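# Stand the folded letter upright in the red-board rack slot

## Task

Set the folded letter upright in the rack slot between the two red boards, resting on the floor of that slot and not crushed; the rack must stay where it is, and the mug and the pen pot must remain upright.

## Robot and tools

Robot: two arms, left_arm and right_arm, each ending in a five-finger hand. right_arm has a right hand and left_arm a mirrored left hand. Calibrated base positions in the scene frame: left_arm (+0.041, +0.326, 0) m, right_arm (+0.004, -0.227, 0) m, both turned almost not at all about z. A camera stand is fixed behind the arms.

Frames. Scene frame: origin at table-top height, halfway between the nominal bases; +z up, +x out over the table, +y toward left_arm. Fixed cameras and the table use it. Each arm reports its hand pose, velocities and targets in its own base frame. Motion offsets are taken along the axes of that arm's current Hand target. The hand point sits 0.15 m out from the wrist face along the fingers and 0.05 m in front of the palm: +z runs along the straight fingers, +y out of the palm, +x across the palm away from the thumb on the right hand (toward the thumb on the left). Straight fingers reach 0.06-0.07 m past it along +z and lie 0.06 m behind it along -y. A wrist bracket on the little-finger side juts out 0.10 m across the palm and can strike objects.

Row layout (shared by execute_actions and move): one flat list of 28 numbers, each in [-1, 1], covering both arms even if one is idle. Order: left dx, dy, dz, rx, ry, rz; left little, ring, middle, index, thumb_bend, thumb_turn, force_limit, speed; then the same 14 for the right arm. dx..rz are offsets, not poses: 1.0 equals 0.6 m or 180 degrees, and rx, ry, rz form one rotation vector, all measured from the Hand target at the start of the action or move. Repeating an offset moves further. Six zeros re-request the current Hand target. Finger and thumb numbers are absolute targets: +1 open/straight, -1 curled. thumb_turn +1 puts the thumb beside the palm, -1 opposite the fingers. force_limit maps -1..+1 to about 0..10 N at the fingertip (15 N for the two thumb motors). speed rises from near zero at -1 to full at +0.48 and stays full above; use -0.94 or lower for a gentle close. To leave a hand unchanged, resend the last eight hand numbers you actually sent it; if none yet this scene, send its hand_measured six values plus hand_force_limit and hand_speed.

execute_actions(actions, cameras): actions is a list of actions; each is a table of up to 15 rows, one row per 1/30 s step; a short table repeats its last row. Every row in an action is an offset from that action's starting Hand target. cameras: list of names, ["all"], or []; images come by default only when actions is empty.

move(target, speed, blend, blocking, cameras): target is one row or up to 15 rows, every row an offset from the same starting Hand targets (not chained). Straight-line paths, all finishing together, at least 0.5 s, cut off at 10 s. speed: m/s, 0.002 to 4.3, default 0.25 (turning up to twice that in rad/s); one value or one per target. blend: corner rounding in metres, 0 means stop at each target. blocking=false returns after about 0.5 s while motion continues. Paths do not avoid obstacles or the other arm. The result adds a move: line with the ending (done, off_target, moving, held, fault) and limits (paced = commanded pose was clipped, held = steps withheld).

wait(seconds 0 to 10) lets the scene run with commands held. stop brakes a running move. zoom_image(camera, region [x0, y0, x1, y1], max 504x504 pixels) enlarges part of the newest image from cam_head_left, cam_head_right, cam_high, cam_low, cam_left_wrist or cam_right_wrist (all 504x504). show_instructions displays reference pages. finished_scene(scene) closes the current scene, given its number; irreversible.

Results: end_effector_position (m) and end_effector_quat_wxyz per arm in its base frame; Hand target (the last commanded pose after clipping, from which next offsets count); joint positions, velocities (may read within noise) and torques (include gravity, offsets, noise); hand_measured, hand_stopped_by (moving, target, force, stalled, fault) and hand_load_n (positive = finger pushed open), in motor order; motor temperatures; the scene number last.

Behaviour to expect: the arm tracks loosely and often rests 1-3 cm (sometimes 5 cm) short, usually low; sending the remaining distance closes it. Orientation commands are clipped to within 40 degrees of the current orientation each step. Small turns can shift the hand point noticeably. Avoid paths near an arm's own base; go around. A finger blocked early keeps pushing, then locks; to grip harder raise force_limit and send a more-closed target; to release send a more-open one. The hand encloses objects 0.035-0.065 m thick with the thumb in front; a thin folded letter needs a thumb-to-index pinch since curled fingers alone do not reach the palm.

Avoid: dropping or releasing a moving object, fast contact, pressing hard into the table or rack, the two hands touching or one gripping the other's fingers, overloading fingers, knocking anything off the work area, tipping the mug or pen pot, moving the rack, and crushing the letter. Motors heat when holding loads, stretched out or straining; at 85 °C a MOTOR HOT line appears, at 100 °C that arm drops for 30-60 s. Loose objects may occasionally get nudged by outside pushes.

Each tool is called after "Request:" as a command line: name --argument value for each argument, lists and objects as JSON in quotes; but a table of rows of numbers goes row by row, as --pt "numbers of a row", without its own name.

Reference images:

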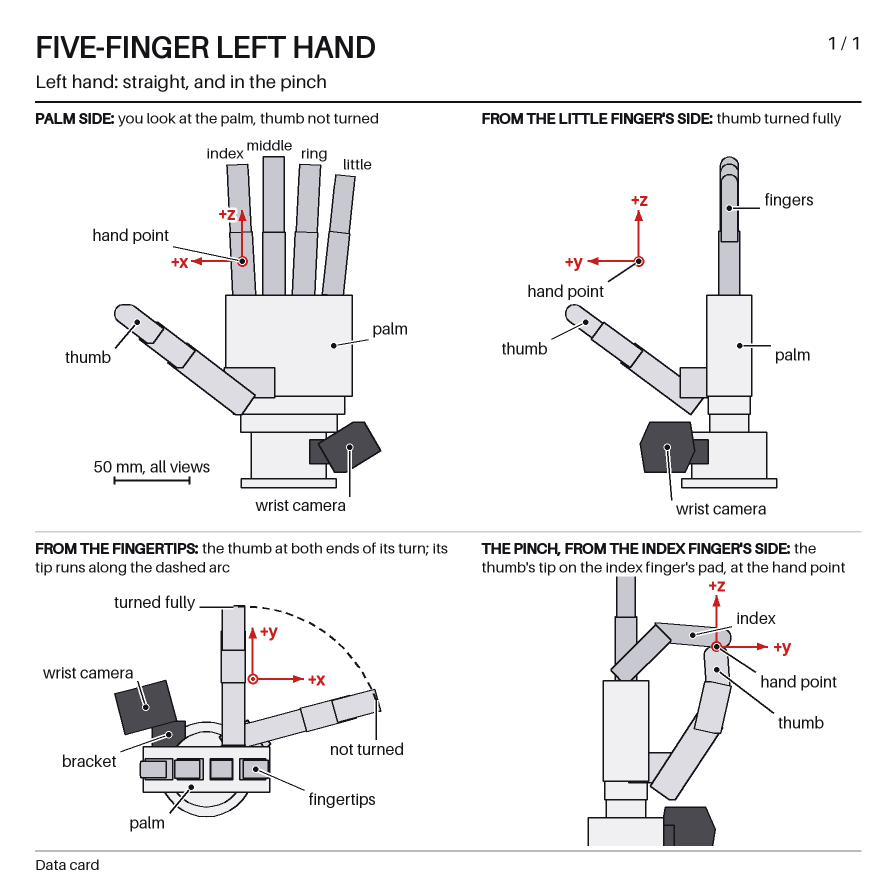

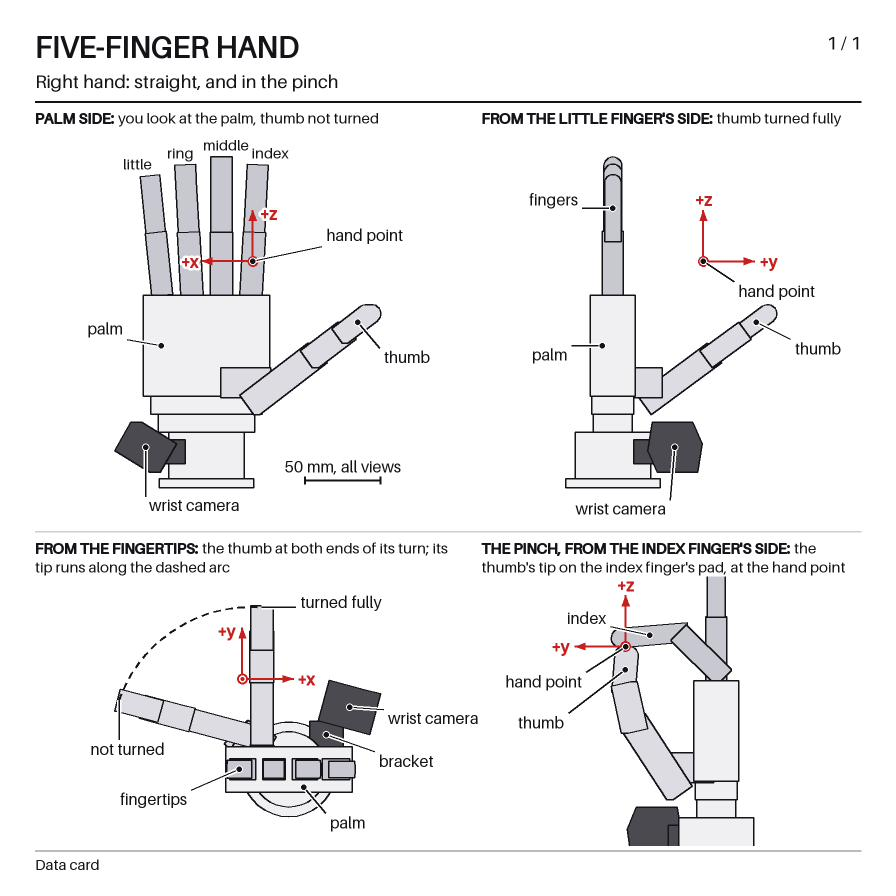

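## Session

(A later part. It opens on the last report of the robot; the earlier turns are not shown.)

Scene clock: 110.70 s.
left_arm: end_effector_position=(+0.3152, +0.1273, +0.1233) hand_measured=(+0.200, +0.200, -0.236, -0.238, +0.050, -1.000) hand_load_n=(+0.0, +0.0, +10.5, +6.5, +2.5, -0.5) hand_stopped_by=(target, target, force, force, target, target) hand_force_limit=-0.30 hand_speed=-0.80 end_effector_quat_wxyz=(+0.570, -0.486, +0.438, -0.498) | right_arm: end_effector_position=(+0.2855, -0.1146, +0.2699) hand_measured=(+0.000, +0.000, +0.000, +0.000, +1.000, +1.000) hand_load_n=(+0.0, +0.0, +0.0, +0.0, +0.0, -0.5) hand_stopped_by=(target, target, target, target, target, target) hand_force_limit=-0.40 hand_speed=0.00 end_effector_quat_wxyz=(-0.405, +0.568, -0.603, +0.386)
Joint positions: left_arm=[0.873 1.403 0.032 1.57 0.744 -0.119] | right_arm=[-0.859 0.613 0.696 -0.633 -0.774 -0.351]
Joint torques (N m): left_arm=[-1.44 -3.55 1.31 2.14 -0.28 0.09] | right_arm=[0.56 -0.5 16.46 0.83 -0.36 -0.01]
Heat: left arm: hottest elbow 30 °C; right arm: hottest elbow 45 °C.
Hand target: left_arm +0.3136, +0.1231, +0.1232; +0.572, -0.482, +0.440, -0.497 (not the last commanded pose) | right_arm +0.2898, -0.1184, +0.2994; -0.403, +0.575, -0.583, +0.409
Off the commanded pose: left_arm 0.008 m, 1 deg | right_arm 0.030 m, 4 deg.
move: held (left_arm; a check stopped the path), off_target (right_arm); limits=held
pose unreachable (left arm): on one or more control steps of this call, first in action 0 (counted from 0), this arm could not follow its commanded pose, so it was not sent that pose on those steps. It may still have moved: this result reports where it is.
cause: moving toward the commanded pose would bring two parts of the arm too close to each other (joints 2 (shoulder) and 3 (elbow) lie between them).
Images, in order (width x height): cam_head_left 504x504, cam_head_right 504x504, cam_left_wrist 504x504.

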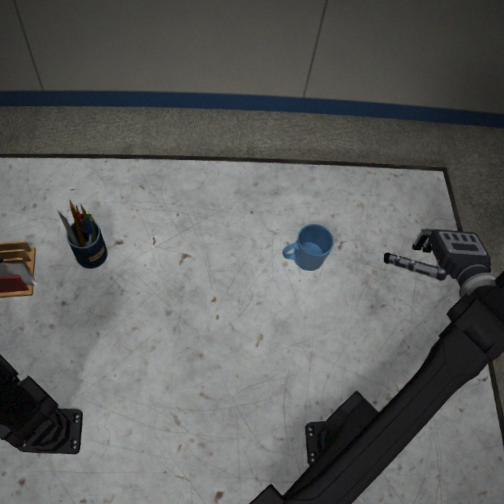

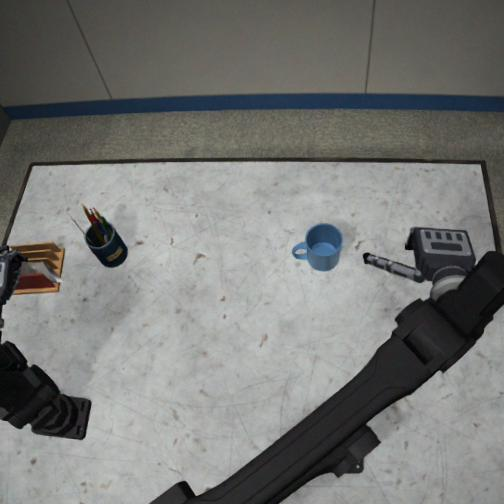

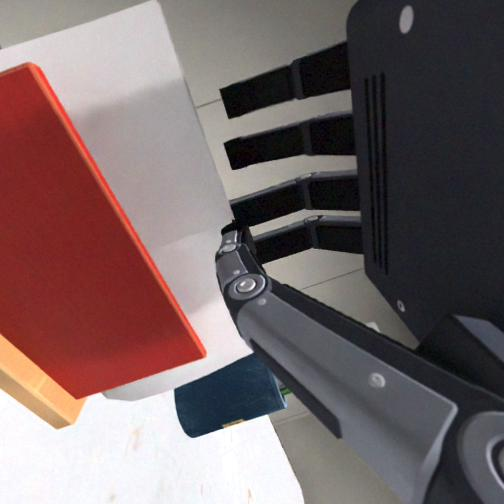

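Request:
wait --seconds 0.1 --cameras '["cam_high"]'

Request:
zoom_image --camera "cam_high" --region '[385, 190, 445, 250]'

Scene clock: 111.00 s.
left_arm: end_effector_position=(+0.3152, +0.1273, +0.1233) hand_measured=(+0.200, +0.200, -0.236, -0.238, +0.050, -1.000) hand_load_n=(+0.0, +0.0, +10.5, +7.0, +2.5, -0.5) hand_stopped_by=(target, target, force, force, target, target) hand_force_limit=-0.30 hand_speed=-0.80 end_effector_quat_wxyz=(+0.570, -0.486, +0.438, -0.498) | right_arm: end_effector_position=(+0.2855, -0.1146, +0.2699) hand_measured=(+0.000, +0.000, +0.000, +0.000, +1.000, +1.000) hand_load_n=(+0.0, +0.0, +0.0, +0.0, +0.0, +0.0) hand_stopped_by=(target, target, target, target, target, target) hand_force_limit=-0.40 hand_speed=0.00 end_effector_quat_wxyz=(-0.405, +0.568, -0.603, +0.386)
Joint positions: left_arm=[0.873 1.403 0.032 1.57 0.744 -0.119] | right_arm=[-0.859 0.613 0.696 -0.633 -0.774 -0.351]
Joint torques (N m): left_arm=[-1.67 -3.66 1.33 2.13 -0.26 0.07] | right_arm=[0.5 -0.56 16.46 0.8 -0.37 0]
Heat: left arm: hottest elbow 30 °C; right arm: hottest elbow 45 °C.
Hand target: left_arm +0.3136, +0.1231, +0.1232; +0.572, -0.482, +0.440, -0.497 (not the last commanded pose) | right_arm +0.2898, -0.1184, +0.2994; -0.403, +0.575, -0.583, +0.409
Off the commanded pose: left_arm 0.008 m, 1 deg | right_arm 0.030 m, 4 deg.
wait: 0.10 s; at rest from the start
Images, in order (width x height): cam_high 504x504.

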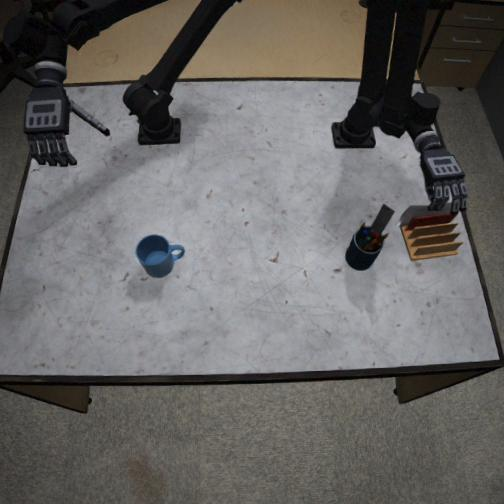

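Scaled by 8.400 from the camera's 504x504 image, which has a finer 720x720 frame.

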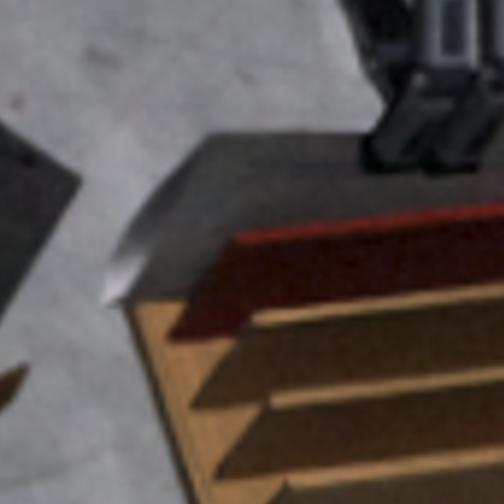

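Request:
move --target '[-0.0053,0.0097,0.0018,-0.0067,0,0,0.2,0.2,-0.5,-0.5,0.05,-1,-0.3,-0.8,0,0,0,0,0,0,0,0,0,0,1,1,-0.4,0]' --speed 0.04 --cameras '["cam_high","cam_head_right","cam_left_wrist"]'

Request:
zoom_image --camera "cam_head_right" --region '[20, 250, 70, 300]'

Request:
zoom_image --camera "cam_high" --region '[385, 190, 445, 250]'

Scene clock: 112.27 s.
left_arm: end_effector_position=(+0.3150, +0.1281, +0.1208) hand_measured=(+0.200, +0.200, -0.236, -0.238, +0.050, -1.000) hand_load_n=(+0.0, +0.0, +10.5, +7.0, +3.0, -0.5) hand_stopped_by=(target, target, force, force, target, target) hand_force_limit=-0.30 hand_speed=-0.80 end_effector_quat_wxyz=(+0.570, -0.486, +0.442, -0.494) | right_arm: end_effector_position=(+0.2855, -0.1146, +0.2699) hand_measured=(+0.000, +0.000, +0.000, +0.000, +1.000, +1.000) hand_load_n=(+0.0, +0.0, +0.0, +0.0, +0.0, -0.5) hand_stopped_by=(target, target, target, target, target, target) hand_force_limit=-0.40 hand_speed=0.00 end_effector_quat_wxyz=(-0.405, +0.568, -0.603, +0.386)
Joint positions: left_arm=[0.873 1.403 0.032 1.559 0.744 -0.104] | right_arm=[-0.859 0.613 0.696 -0.633 -0.774 -0.351]
Joint torques (N m): left_arm=[-1.26 -3.37 2.02 1.25 -0.07 0.11] | right_arm=[0.5 -0.56 16.47 0.81 -0.37 0]
Heat: left arm: hottest elbow 30 °C; right arm: hottest elbow 45 °C.
Hand target: left_arm +0.3151, +0.1266, +0.1177; +0.567, -0.488, +0.445, -0.492 | right_arm +0.2898, -0.1184, +0.2994; -0.403, +0.575, -0.583, +0.409
Off the commanded pose: left_arm 0.003 m, 1 deg | right_arm 0.030 m, 4 deg.
move: off_target (right_arm)
Images, in order (width x height): cam_head_right 504x504, cam_high 504x504, cam_left_wrist 504x504.

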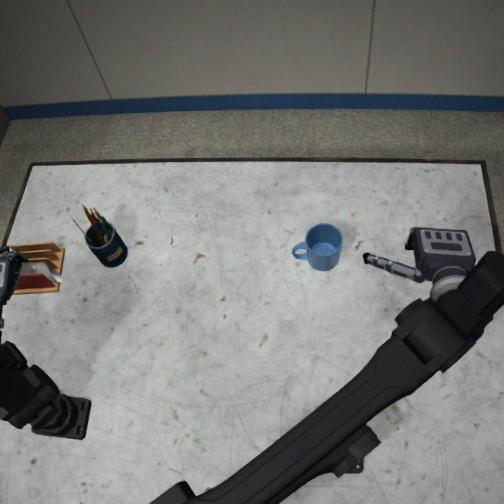

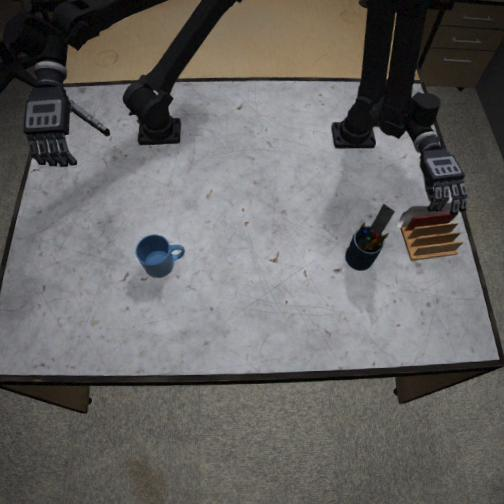

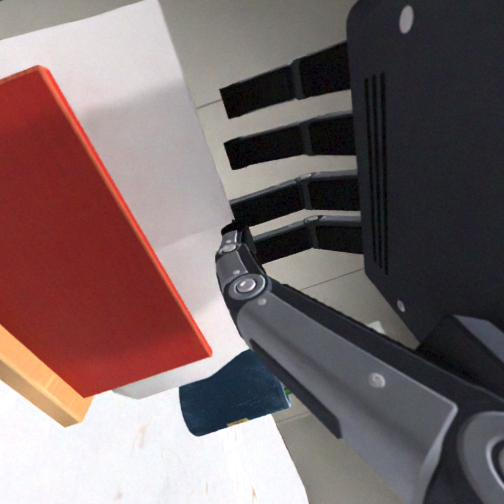

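Scaled by 10.080 from the camera's 504x504 image, which has a finer 720x720 frame.

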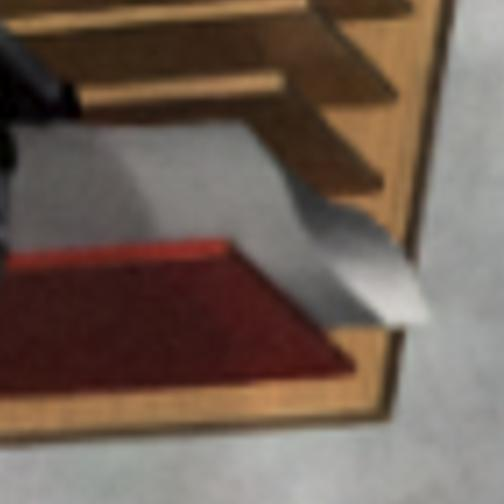

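Scaled by 8.400 from the camera's 504x504 image, which has a finer 720x720 frame.

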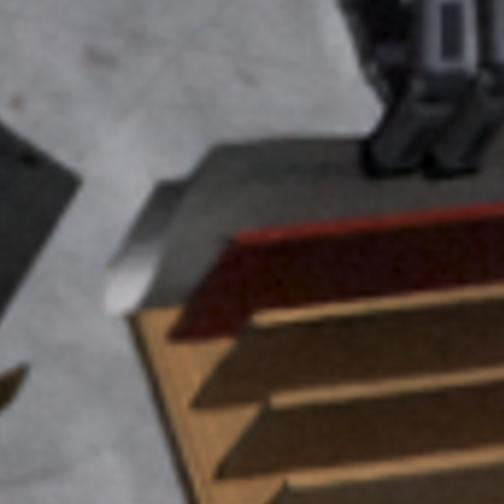

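Request:
move --target '[0,-0.0049,0.0007,0,0,0,0.2,0.2,0.1,0.1,0.05,-1,-0.3,-0.6,0,0,0,0,0,0,0,0,0,0,1,1,-0.4,0]' --speed 0.04 --cameras '["cam_high","cam_head_right","cam_left_wrist"]'

Request:
zoom_image --camera "cam_head_right" --region '[20, 250, 70, 300]'

Request:
zoom_image --camera "cam_high" --region '[385, 180, 475, 270]'

Scene clock: 113.30 s.
left_arm: end_effector_position=(+0.3146, +0.1278, +0.1197) hand_measured=(+0.200, +0.200, +0.100, +0.100, +0.050, -1.000) hand_load_n=(+0.0, +0.0, +0.0, +0.0, +0.0, +0.0) hand_stopped_by=(target, target, target, target, target, target) hand_force_limit=-0.30 hand_speed=-0.60 end_effector_quat_wxyz=(+0.566, -0.491, +0.442, -0.493) | right_arm: end_effector_position=(+0.2855, -0.1146, +0.2699) hand_measured=(+0.000, +0.000, +0.000, +0.000, +1.000, +1.000) hand_load_n=(+0.0, +0.0, +0.0, +0.0, +0.0, -0.5) hand_stopped_by=(target, target, target, target, target, target) hand_force_limit=-0.40 hand_speed=0.00 end_effector_quat_wxyz=(-0.405, +0.568, -0.603, +0.386)
Joint positions: left_arm=[0.873 1.38 0.032 1.521 0.744 -0.102] | right_arm=[-0.859 0.613 0.696 -0.633 -0.774 -0.351]
Joint torques (N m): left_arm=[-1.32 -4.42 2.17 1.31 -0.1 0.06] | right_arm=[0.5 -0.62 16.46 0.83 -0.37 -0.01]
Heat: left arm: hottest elbow 30 °C; right arm: hottest elbow 45 °C.
Hand target: left_arm +0.3152, +0.1265, +0.1207; +0.567, -0.488, +0.445, -0.492 | right_arm +0.2898, -0.1184, +0.2994; -0.403, +0.575, -0.583, +0.409
Off the commanded pose: left_arm 0.002 m, 1 deg | right_arm 0.030 m, 4 deg.
move: off_target (right_arm)
Images, in order (width x height): cam_head_right 504x504, cam_high 504x504, cam_left_wrist 504x504.

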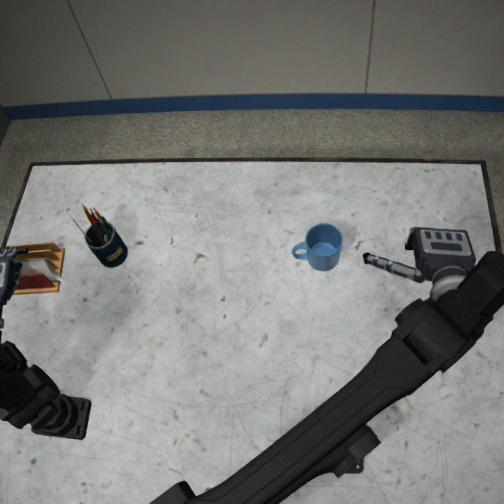

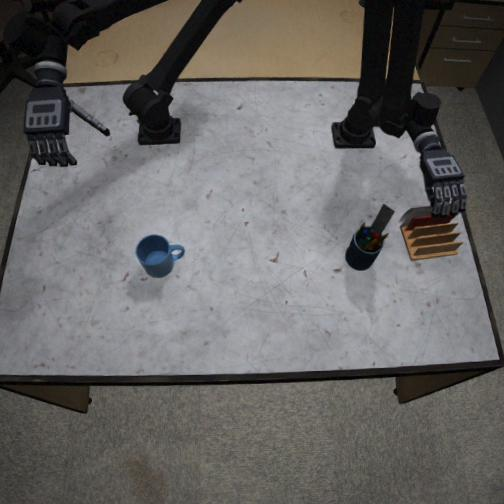

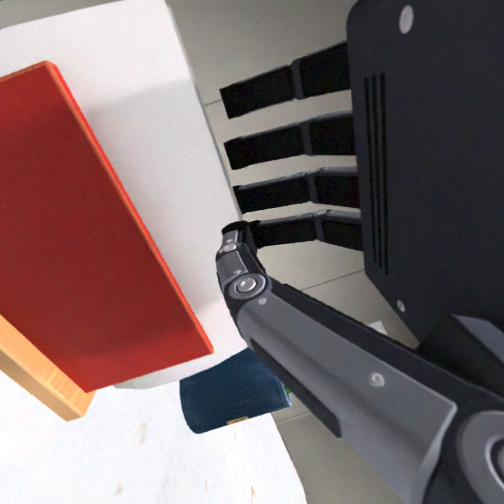

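Scaled by 10.080 from the camera's 504x504 image, which has a finer 720x720 frame.

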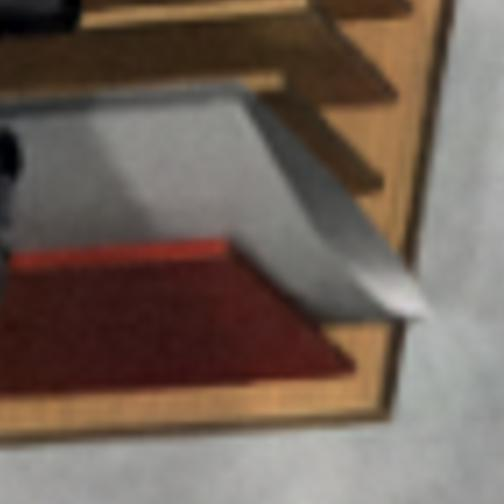

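Scaled by 5.600 from the camera's 504x504 image, which has a finer 720x720 frame.

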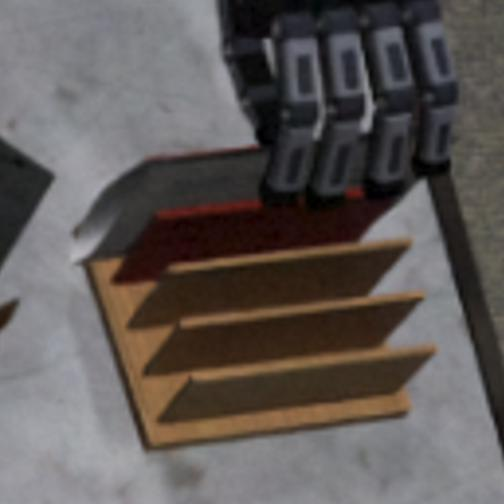

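Request:
move --target '[0,0,0,0,0,0,0.35,0.35,0.35,0.35,0.05,-1,-0.3,-0.6,0,0,0,0,0,0,0,0,0,0,1,1,-0.4,0]' --speed 0.04 --cameras '["cam_high","cam_head_right","cam_left_wrist"]'

Request:
zoom_image --camera "cam_head_right" --region '[0, 220, 80, 300]'

Request:
zoom_image --camera "cam_high" --region '[385, 180, 475, 270]'

Scene clock: 113.90 s.
left_arm: end_effector_position=(+0.3146, +0.1278, +0.1196) hand_measured=(+0.350, +0.350, +0.350, +0.350, +0.050, -1.000) hand_load_n=(+0.0, +0.0, +0.0, +0.0, +0.5, +0.0) hand_stopped_by=(target, target, target, target, target, target) hand_force_limit=-0.30 hand_speed=-0.60 end_effector_quat_wxyz=(+0.566, -0.491, +0.442, -0.493) | right_arm: end_effector_position=(+0.2855, -0.1146, +0.2699) hand_measured=(+0.000, +0.000, +0.000, +0.000, +1.000, +1.000) hand_load_n=(+0.0, +0.0, +0.0, +0.0, +0.0, +0.0) hand_stopped_by=(target, target, target, target, target, target) hand_force_limit=-0.40 hand_speed=0.00 end_effector_quat_wxyz=(-0.405, +0.568, -0.603, +0.386)
Joint positions: left_arm=[0.873 1.38 0.032 1.521 0.744 -0.101] | right_arm=[-0.859 0.613 0.696 -0.633 -0.774 -0.351]
Joint torques (N m): left_arm=[-1.32 -4.25 2.24 1.29 -0.09 0.06] | right_arm=[0.62 -0.67 16.49 0.8 -0.36 -0.01]
Heat: left arm: hottest elbow 30 °C; right arm: hottest elbow 45 °C.
Hand target: left_arm +0.3152, +0.1266, +0.1207; +0.567, -0.488, +0.445, -0.492 | right_arm +0.2898, -0.1184, +0.2994; -0.403, +0.575, -0.583, +0.409
Off the commanded pose: left_arm 0.002 m, 1 deg | right_arm 0.030 m, 4 deg.
move: off_target (right_arm)
Images, in order (width x height): cam_head_right 504x504, cam_high 504x504, cam_left_wrist 504x504.

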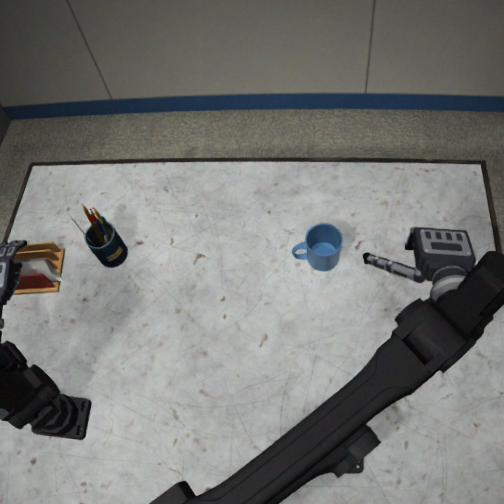

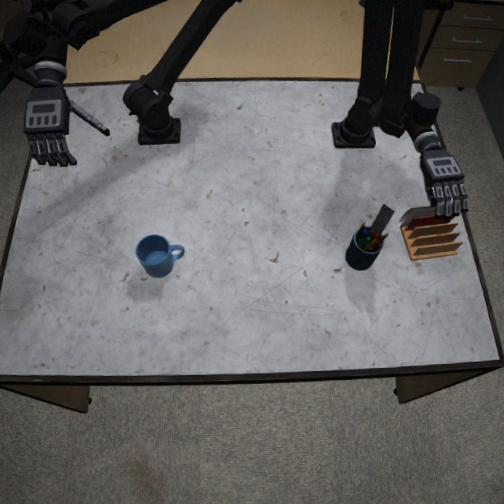

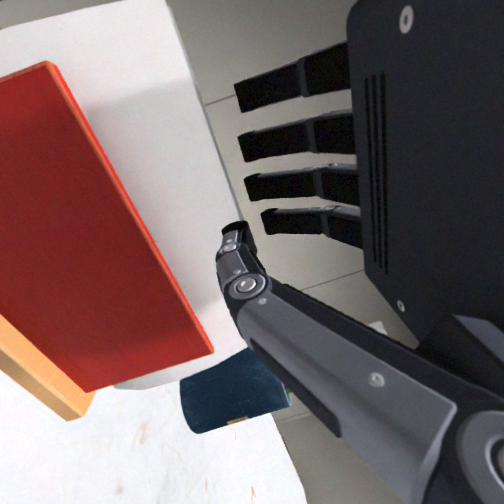

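Scaled by 6.300 from the camera's 504x504 image, which has a finer 720x720 frame.

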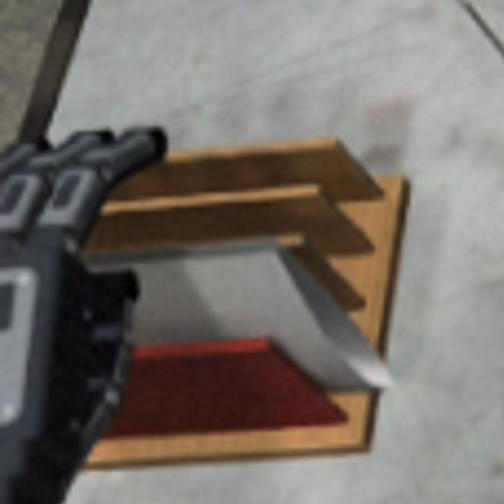

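Scaled by 5.600 from the camera's 504x504 image, which has a finer 720x720 frame.

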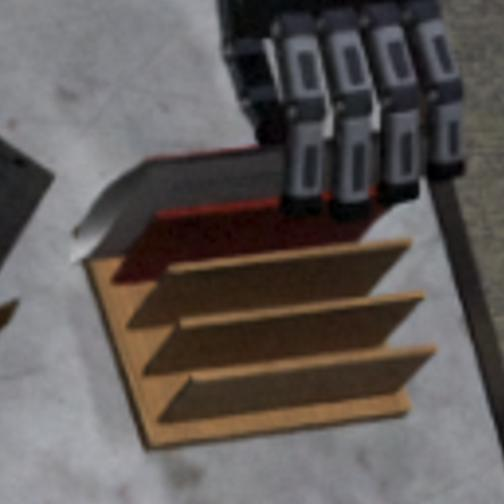

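Request:
move --target '[-0.002,-0.0826,0.0106,0,0,0,0.35,0.35,0.35,0.35,0.05,-1,-0.3,-0.6,0,0,0,0,0,0,0,0,0,0,1,1,-0.4,0]' --speed 0.06 --cameras '["cam_high","cam_head_right","cam_left_wrist"]'

Request:
zoom_image --camera "cam_head_right" --region '[0, 220, 80, 300]'

Request:
zoom_image --camera "cam_high" --region '[385, 180, 475, 270]'

Scene clock: 115.57 s.
left_arm: end_effector_position=(+0.3046, +0.1155, +0.1504) hand_measured=(+0.350, +0.350, +0.350, +0.350, +0.050, -1.000) hand_load_n=(+0.0, +0.0, +0.0, +0.0, +0.0, +0.0) hand_stopped_by=(target, target, target, target, target, target) hand_force_limit=-0.30 hand_speed=-0.60 end_effector_quat_wxyz=(+0.553, -0.505, +0.443, -0.494) | right_arm: end_effector_position=(+0.2855, -0.1146, +0.2699) hand_measured=(+0.000, +0.000, +0.000, +0.000, +1.000, +1.000) hand_load_n=(+0.0, +0.0, +0.0, +0.0, +0.0, +0.0) hand_stopped_by=(target, target, target, target, target, target) hand_force_limit=-0.40 hand_speed=0.00 end_effector_quat_wxyz=(-0.405, +0.568, -0.603, +0.386)
Joint positions: left_arm=[0.873 0.871 0.037 0.968 0.747 -0.101] | right_arm=[-0.859 0.613 0.696 -0.633 -0.774 -0.351]
Joint torques (N m): left_arm=[-1.08 -0.21 8.34 1.26 -0.06 0.04] | right_arm=[0.56 -0.62 16.49 0.84 -0.37 -0.01]
Heat: left arm: hottest elbow 29 °C; right arm: hottest elbow 45 °C.
Hand target: left_arm +0.3151, +0.1266, +0.1706; +0.567, -0.488, +0.445, -0.492 | right_arm +0.2898, -0.1184, +0.2994; -0.403, +0.575, -0.583, +0.409
Off the commanded pose: left_arm 0.025 m, 3 deg | right_arm 0.030 m, 4 deg.
move: off_target (left_arm, right_arm)
Images, in order (width x height): cam_head_right 504x504, cam_high 504x504, cam_left_wrist 504x504.

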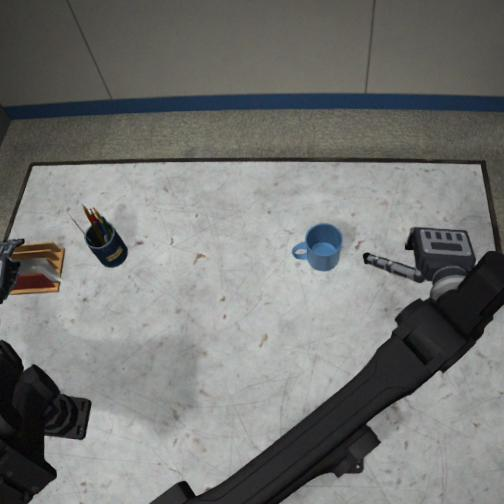

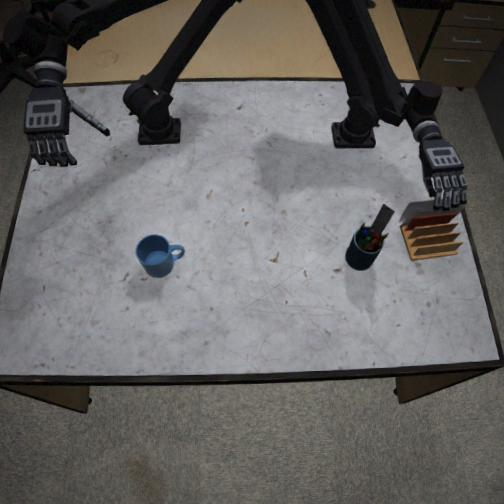

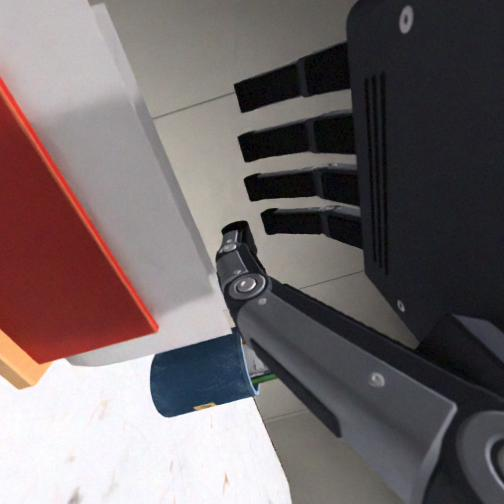

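Scaled by 6.300 from the camera's 504x504 image, which has a finer 720x720 frame.

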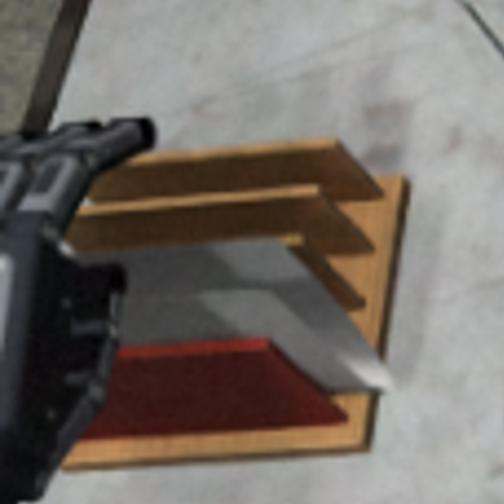

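Scaled by 5.600 from the camera's 504x504 image, which has a finer 720x720 frame.

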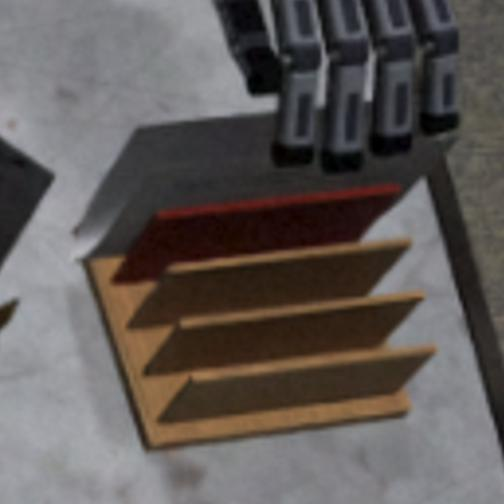

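Request:
move --target '[-0.0049,-0.1982,0.0255,0,0,0,0.35,0.35,0.35,0.35,0.05,-1,-0.3,-0.6,0,0,0,0,0,0,0,0,0,0,1,1,-0.4,0]' --speed 0.1 --cameras '["cam_high","cam_head_right","cam_low"]'

Request:
zoom_image --camera "cam_head_right" --region '[0, 220, 80, 300]'

Request:
zoom_image --camera "cam_high" --region '[385, 180, 475, 270]'

Request:
zoom_image --camera "cam_low" --region '[190, 165, 270, 265]'

Scene clock: 117.40 s.
left_arm: end_effector_position=(+0.3099, +0.1208, +0.2581) hand_measured=(+0.350, +0.350, +0.350, +0.350, +0.050, -1.000) hand_load_n=(+0.0, +0.0, +0.0, +0.0, +0.0, +0.0) hand_stopped_by=(target, target, target, target, target, target) hand_force_limit=-0.30 hand_speed=-0.60 end_effector_quat_wxyz=(+0.548, -0.508, +0.444, -0.495) | right_arm: end_effector_position=(+0.2855, -0.1146, +0.2699) hand_measured=(+0.000, +0.000, +0.000, +0.000, +1.000, +1.000) hand_load_n=(+0.0, +0.0, +0.0, +0.0, +0.0, -0.5) hand_stopped_by=(target, target, target, target, target, target) hand_force_limit=-0.40 hand_speed=0.00 end_effector_quat_wxyz=(-0.405, +0.568, -0.603, +0.386)
Joint positions: left_arm=[0.873 0.499 0.287 0.336 0.752 -0.101] | right_arm=[-0.859 0.613 0.696 -0.633 -0.774 -0.351]
Joint torques (N m): left_arm=[-1.08 0.79 10.86 1.24 -0.23 0.06] | right_arm=[0.56 -0.56 16.49 0.81 -0.37 -0.01]
Heat: left arm: hottest elbow 30 °C; right arm: hottest elbow 45 °C.
Hand target: left_arm +0.3151, +0.1265, +0.2906; +0.567, -0.488, +0.445, -0.492 | right_arm +0.2898, -0.1184, +0.2994; -0.403, +0.575, -0.583, +0.409
Off the commanded pose: left_arm 0.033 m, 3 deg | right_arm 0.030 m, 4 deg.
move: off_target (left_arm, right_arm)
Images, in order (width x height): cam_head_right 504x504, cam_high 504x504, cam_low 504x504.

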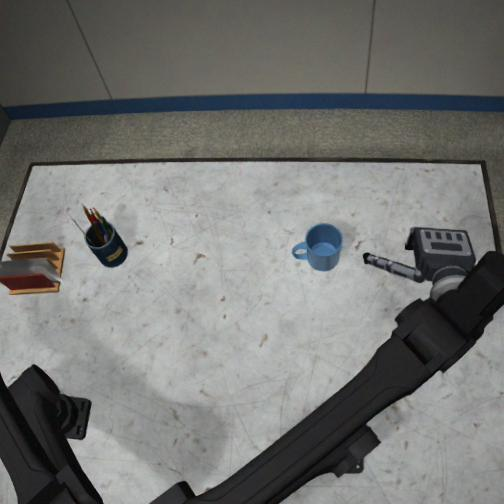

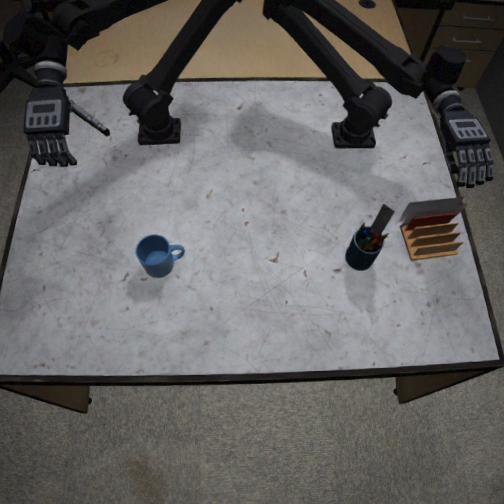

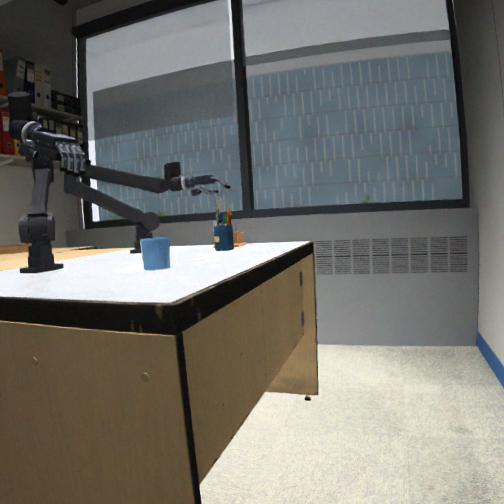

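Scaled by 6.300 from the camera's 504x504 image, which has a finer 720x720 frame.

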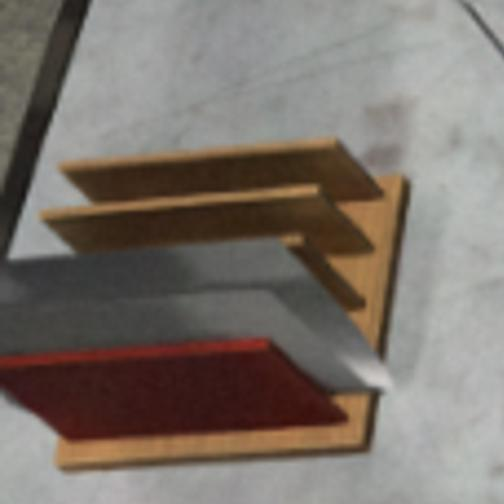

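Scaled by 5.600 from the camera's 504x504 image, which has a finer 720x720 frame.

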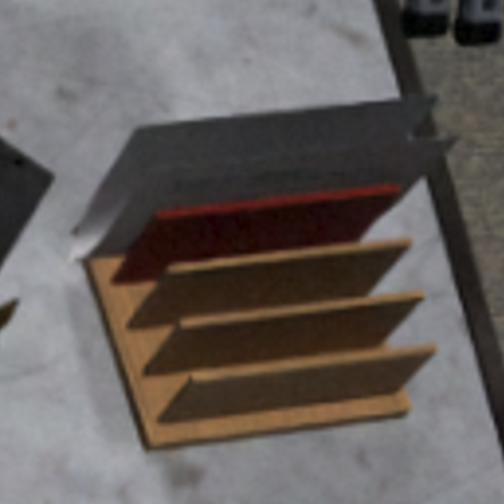

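Scaled by 5.040 from the camera's 504x504 image, which has a finer 720x720 frame.

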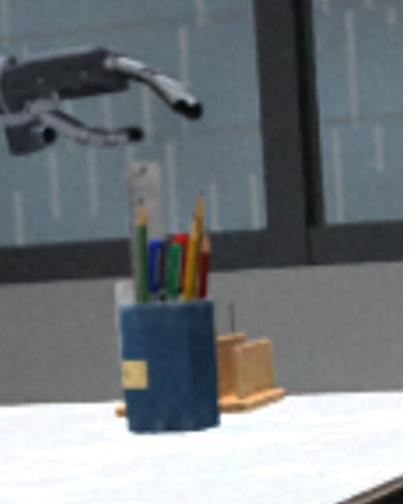

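Request:
finished_scene --scene 2

The scene is finished: the task was done.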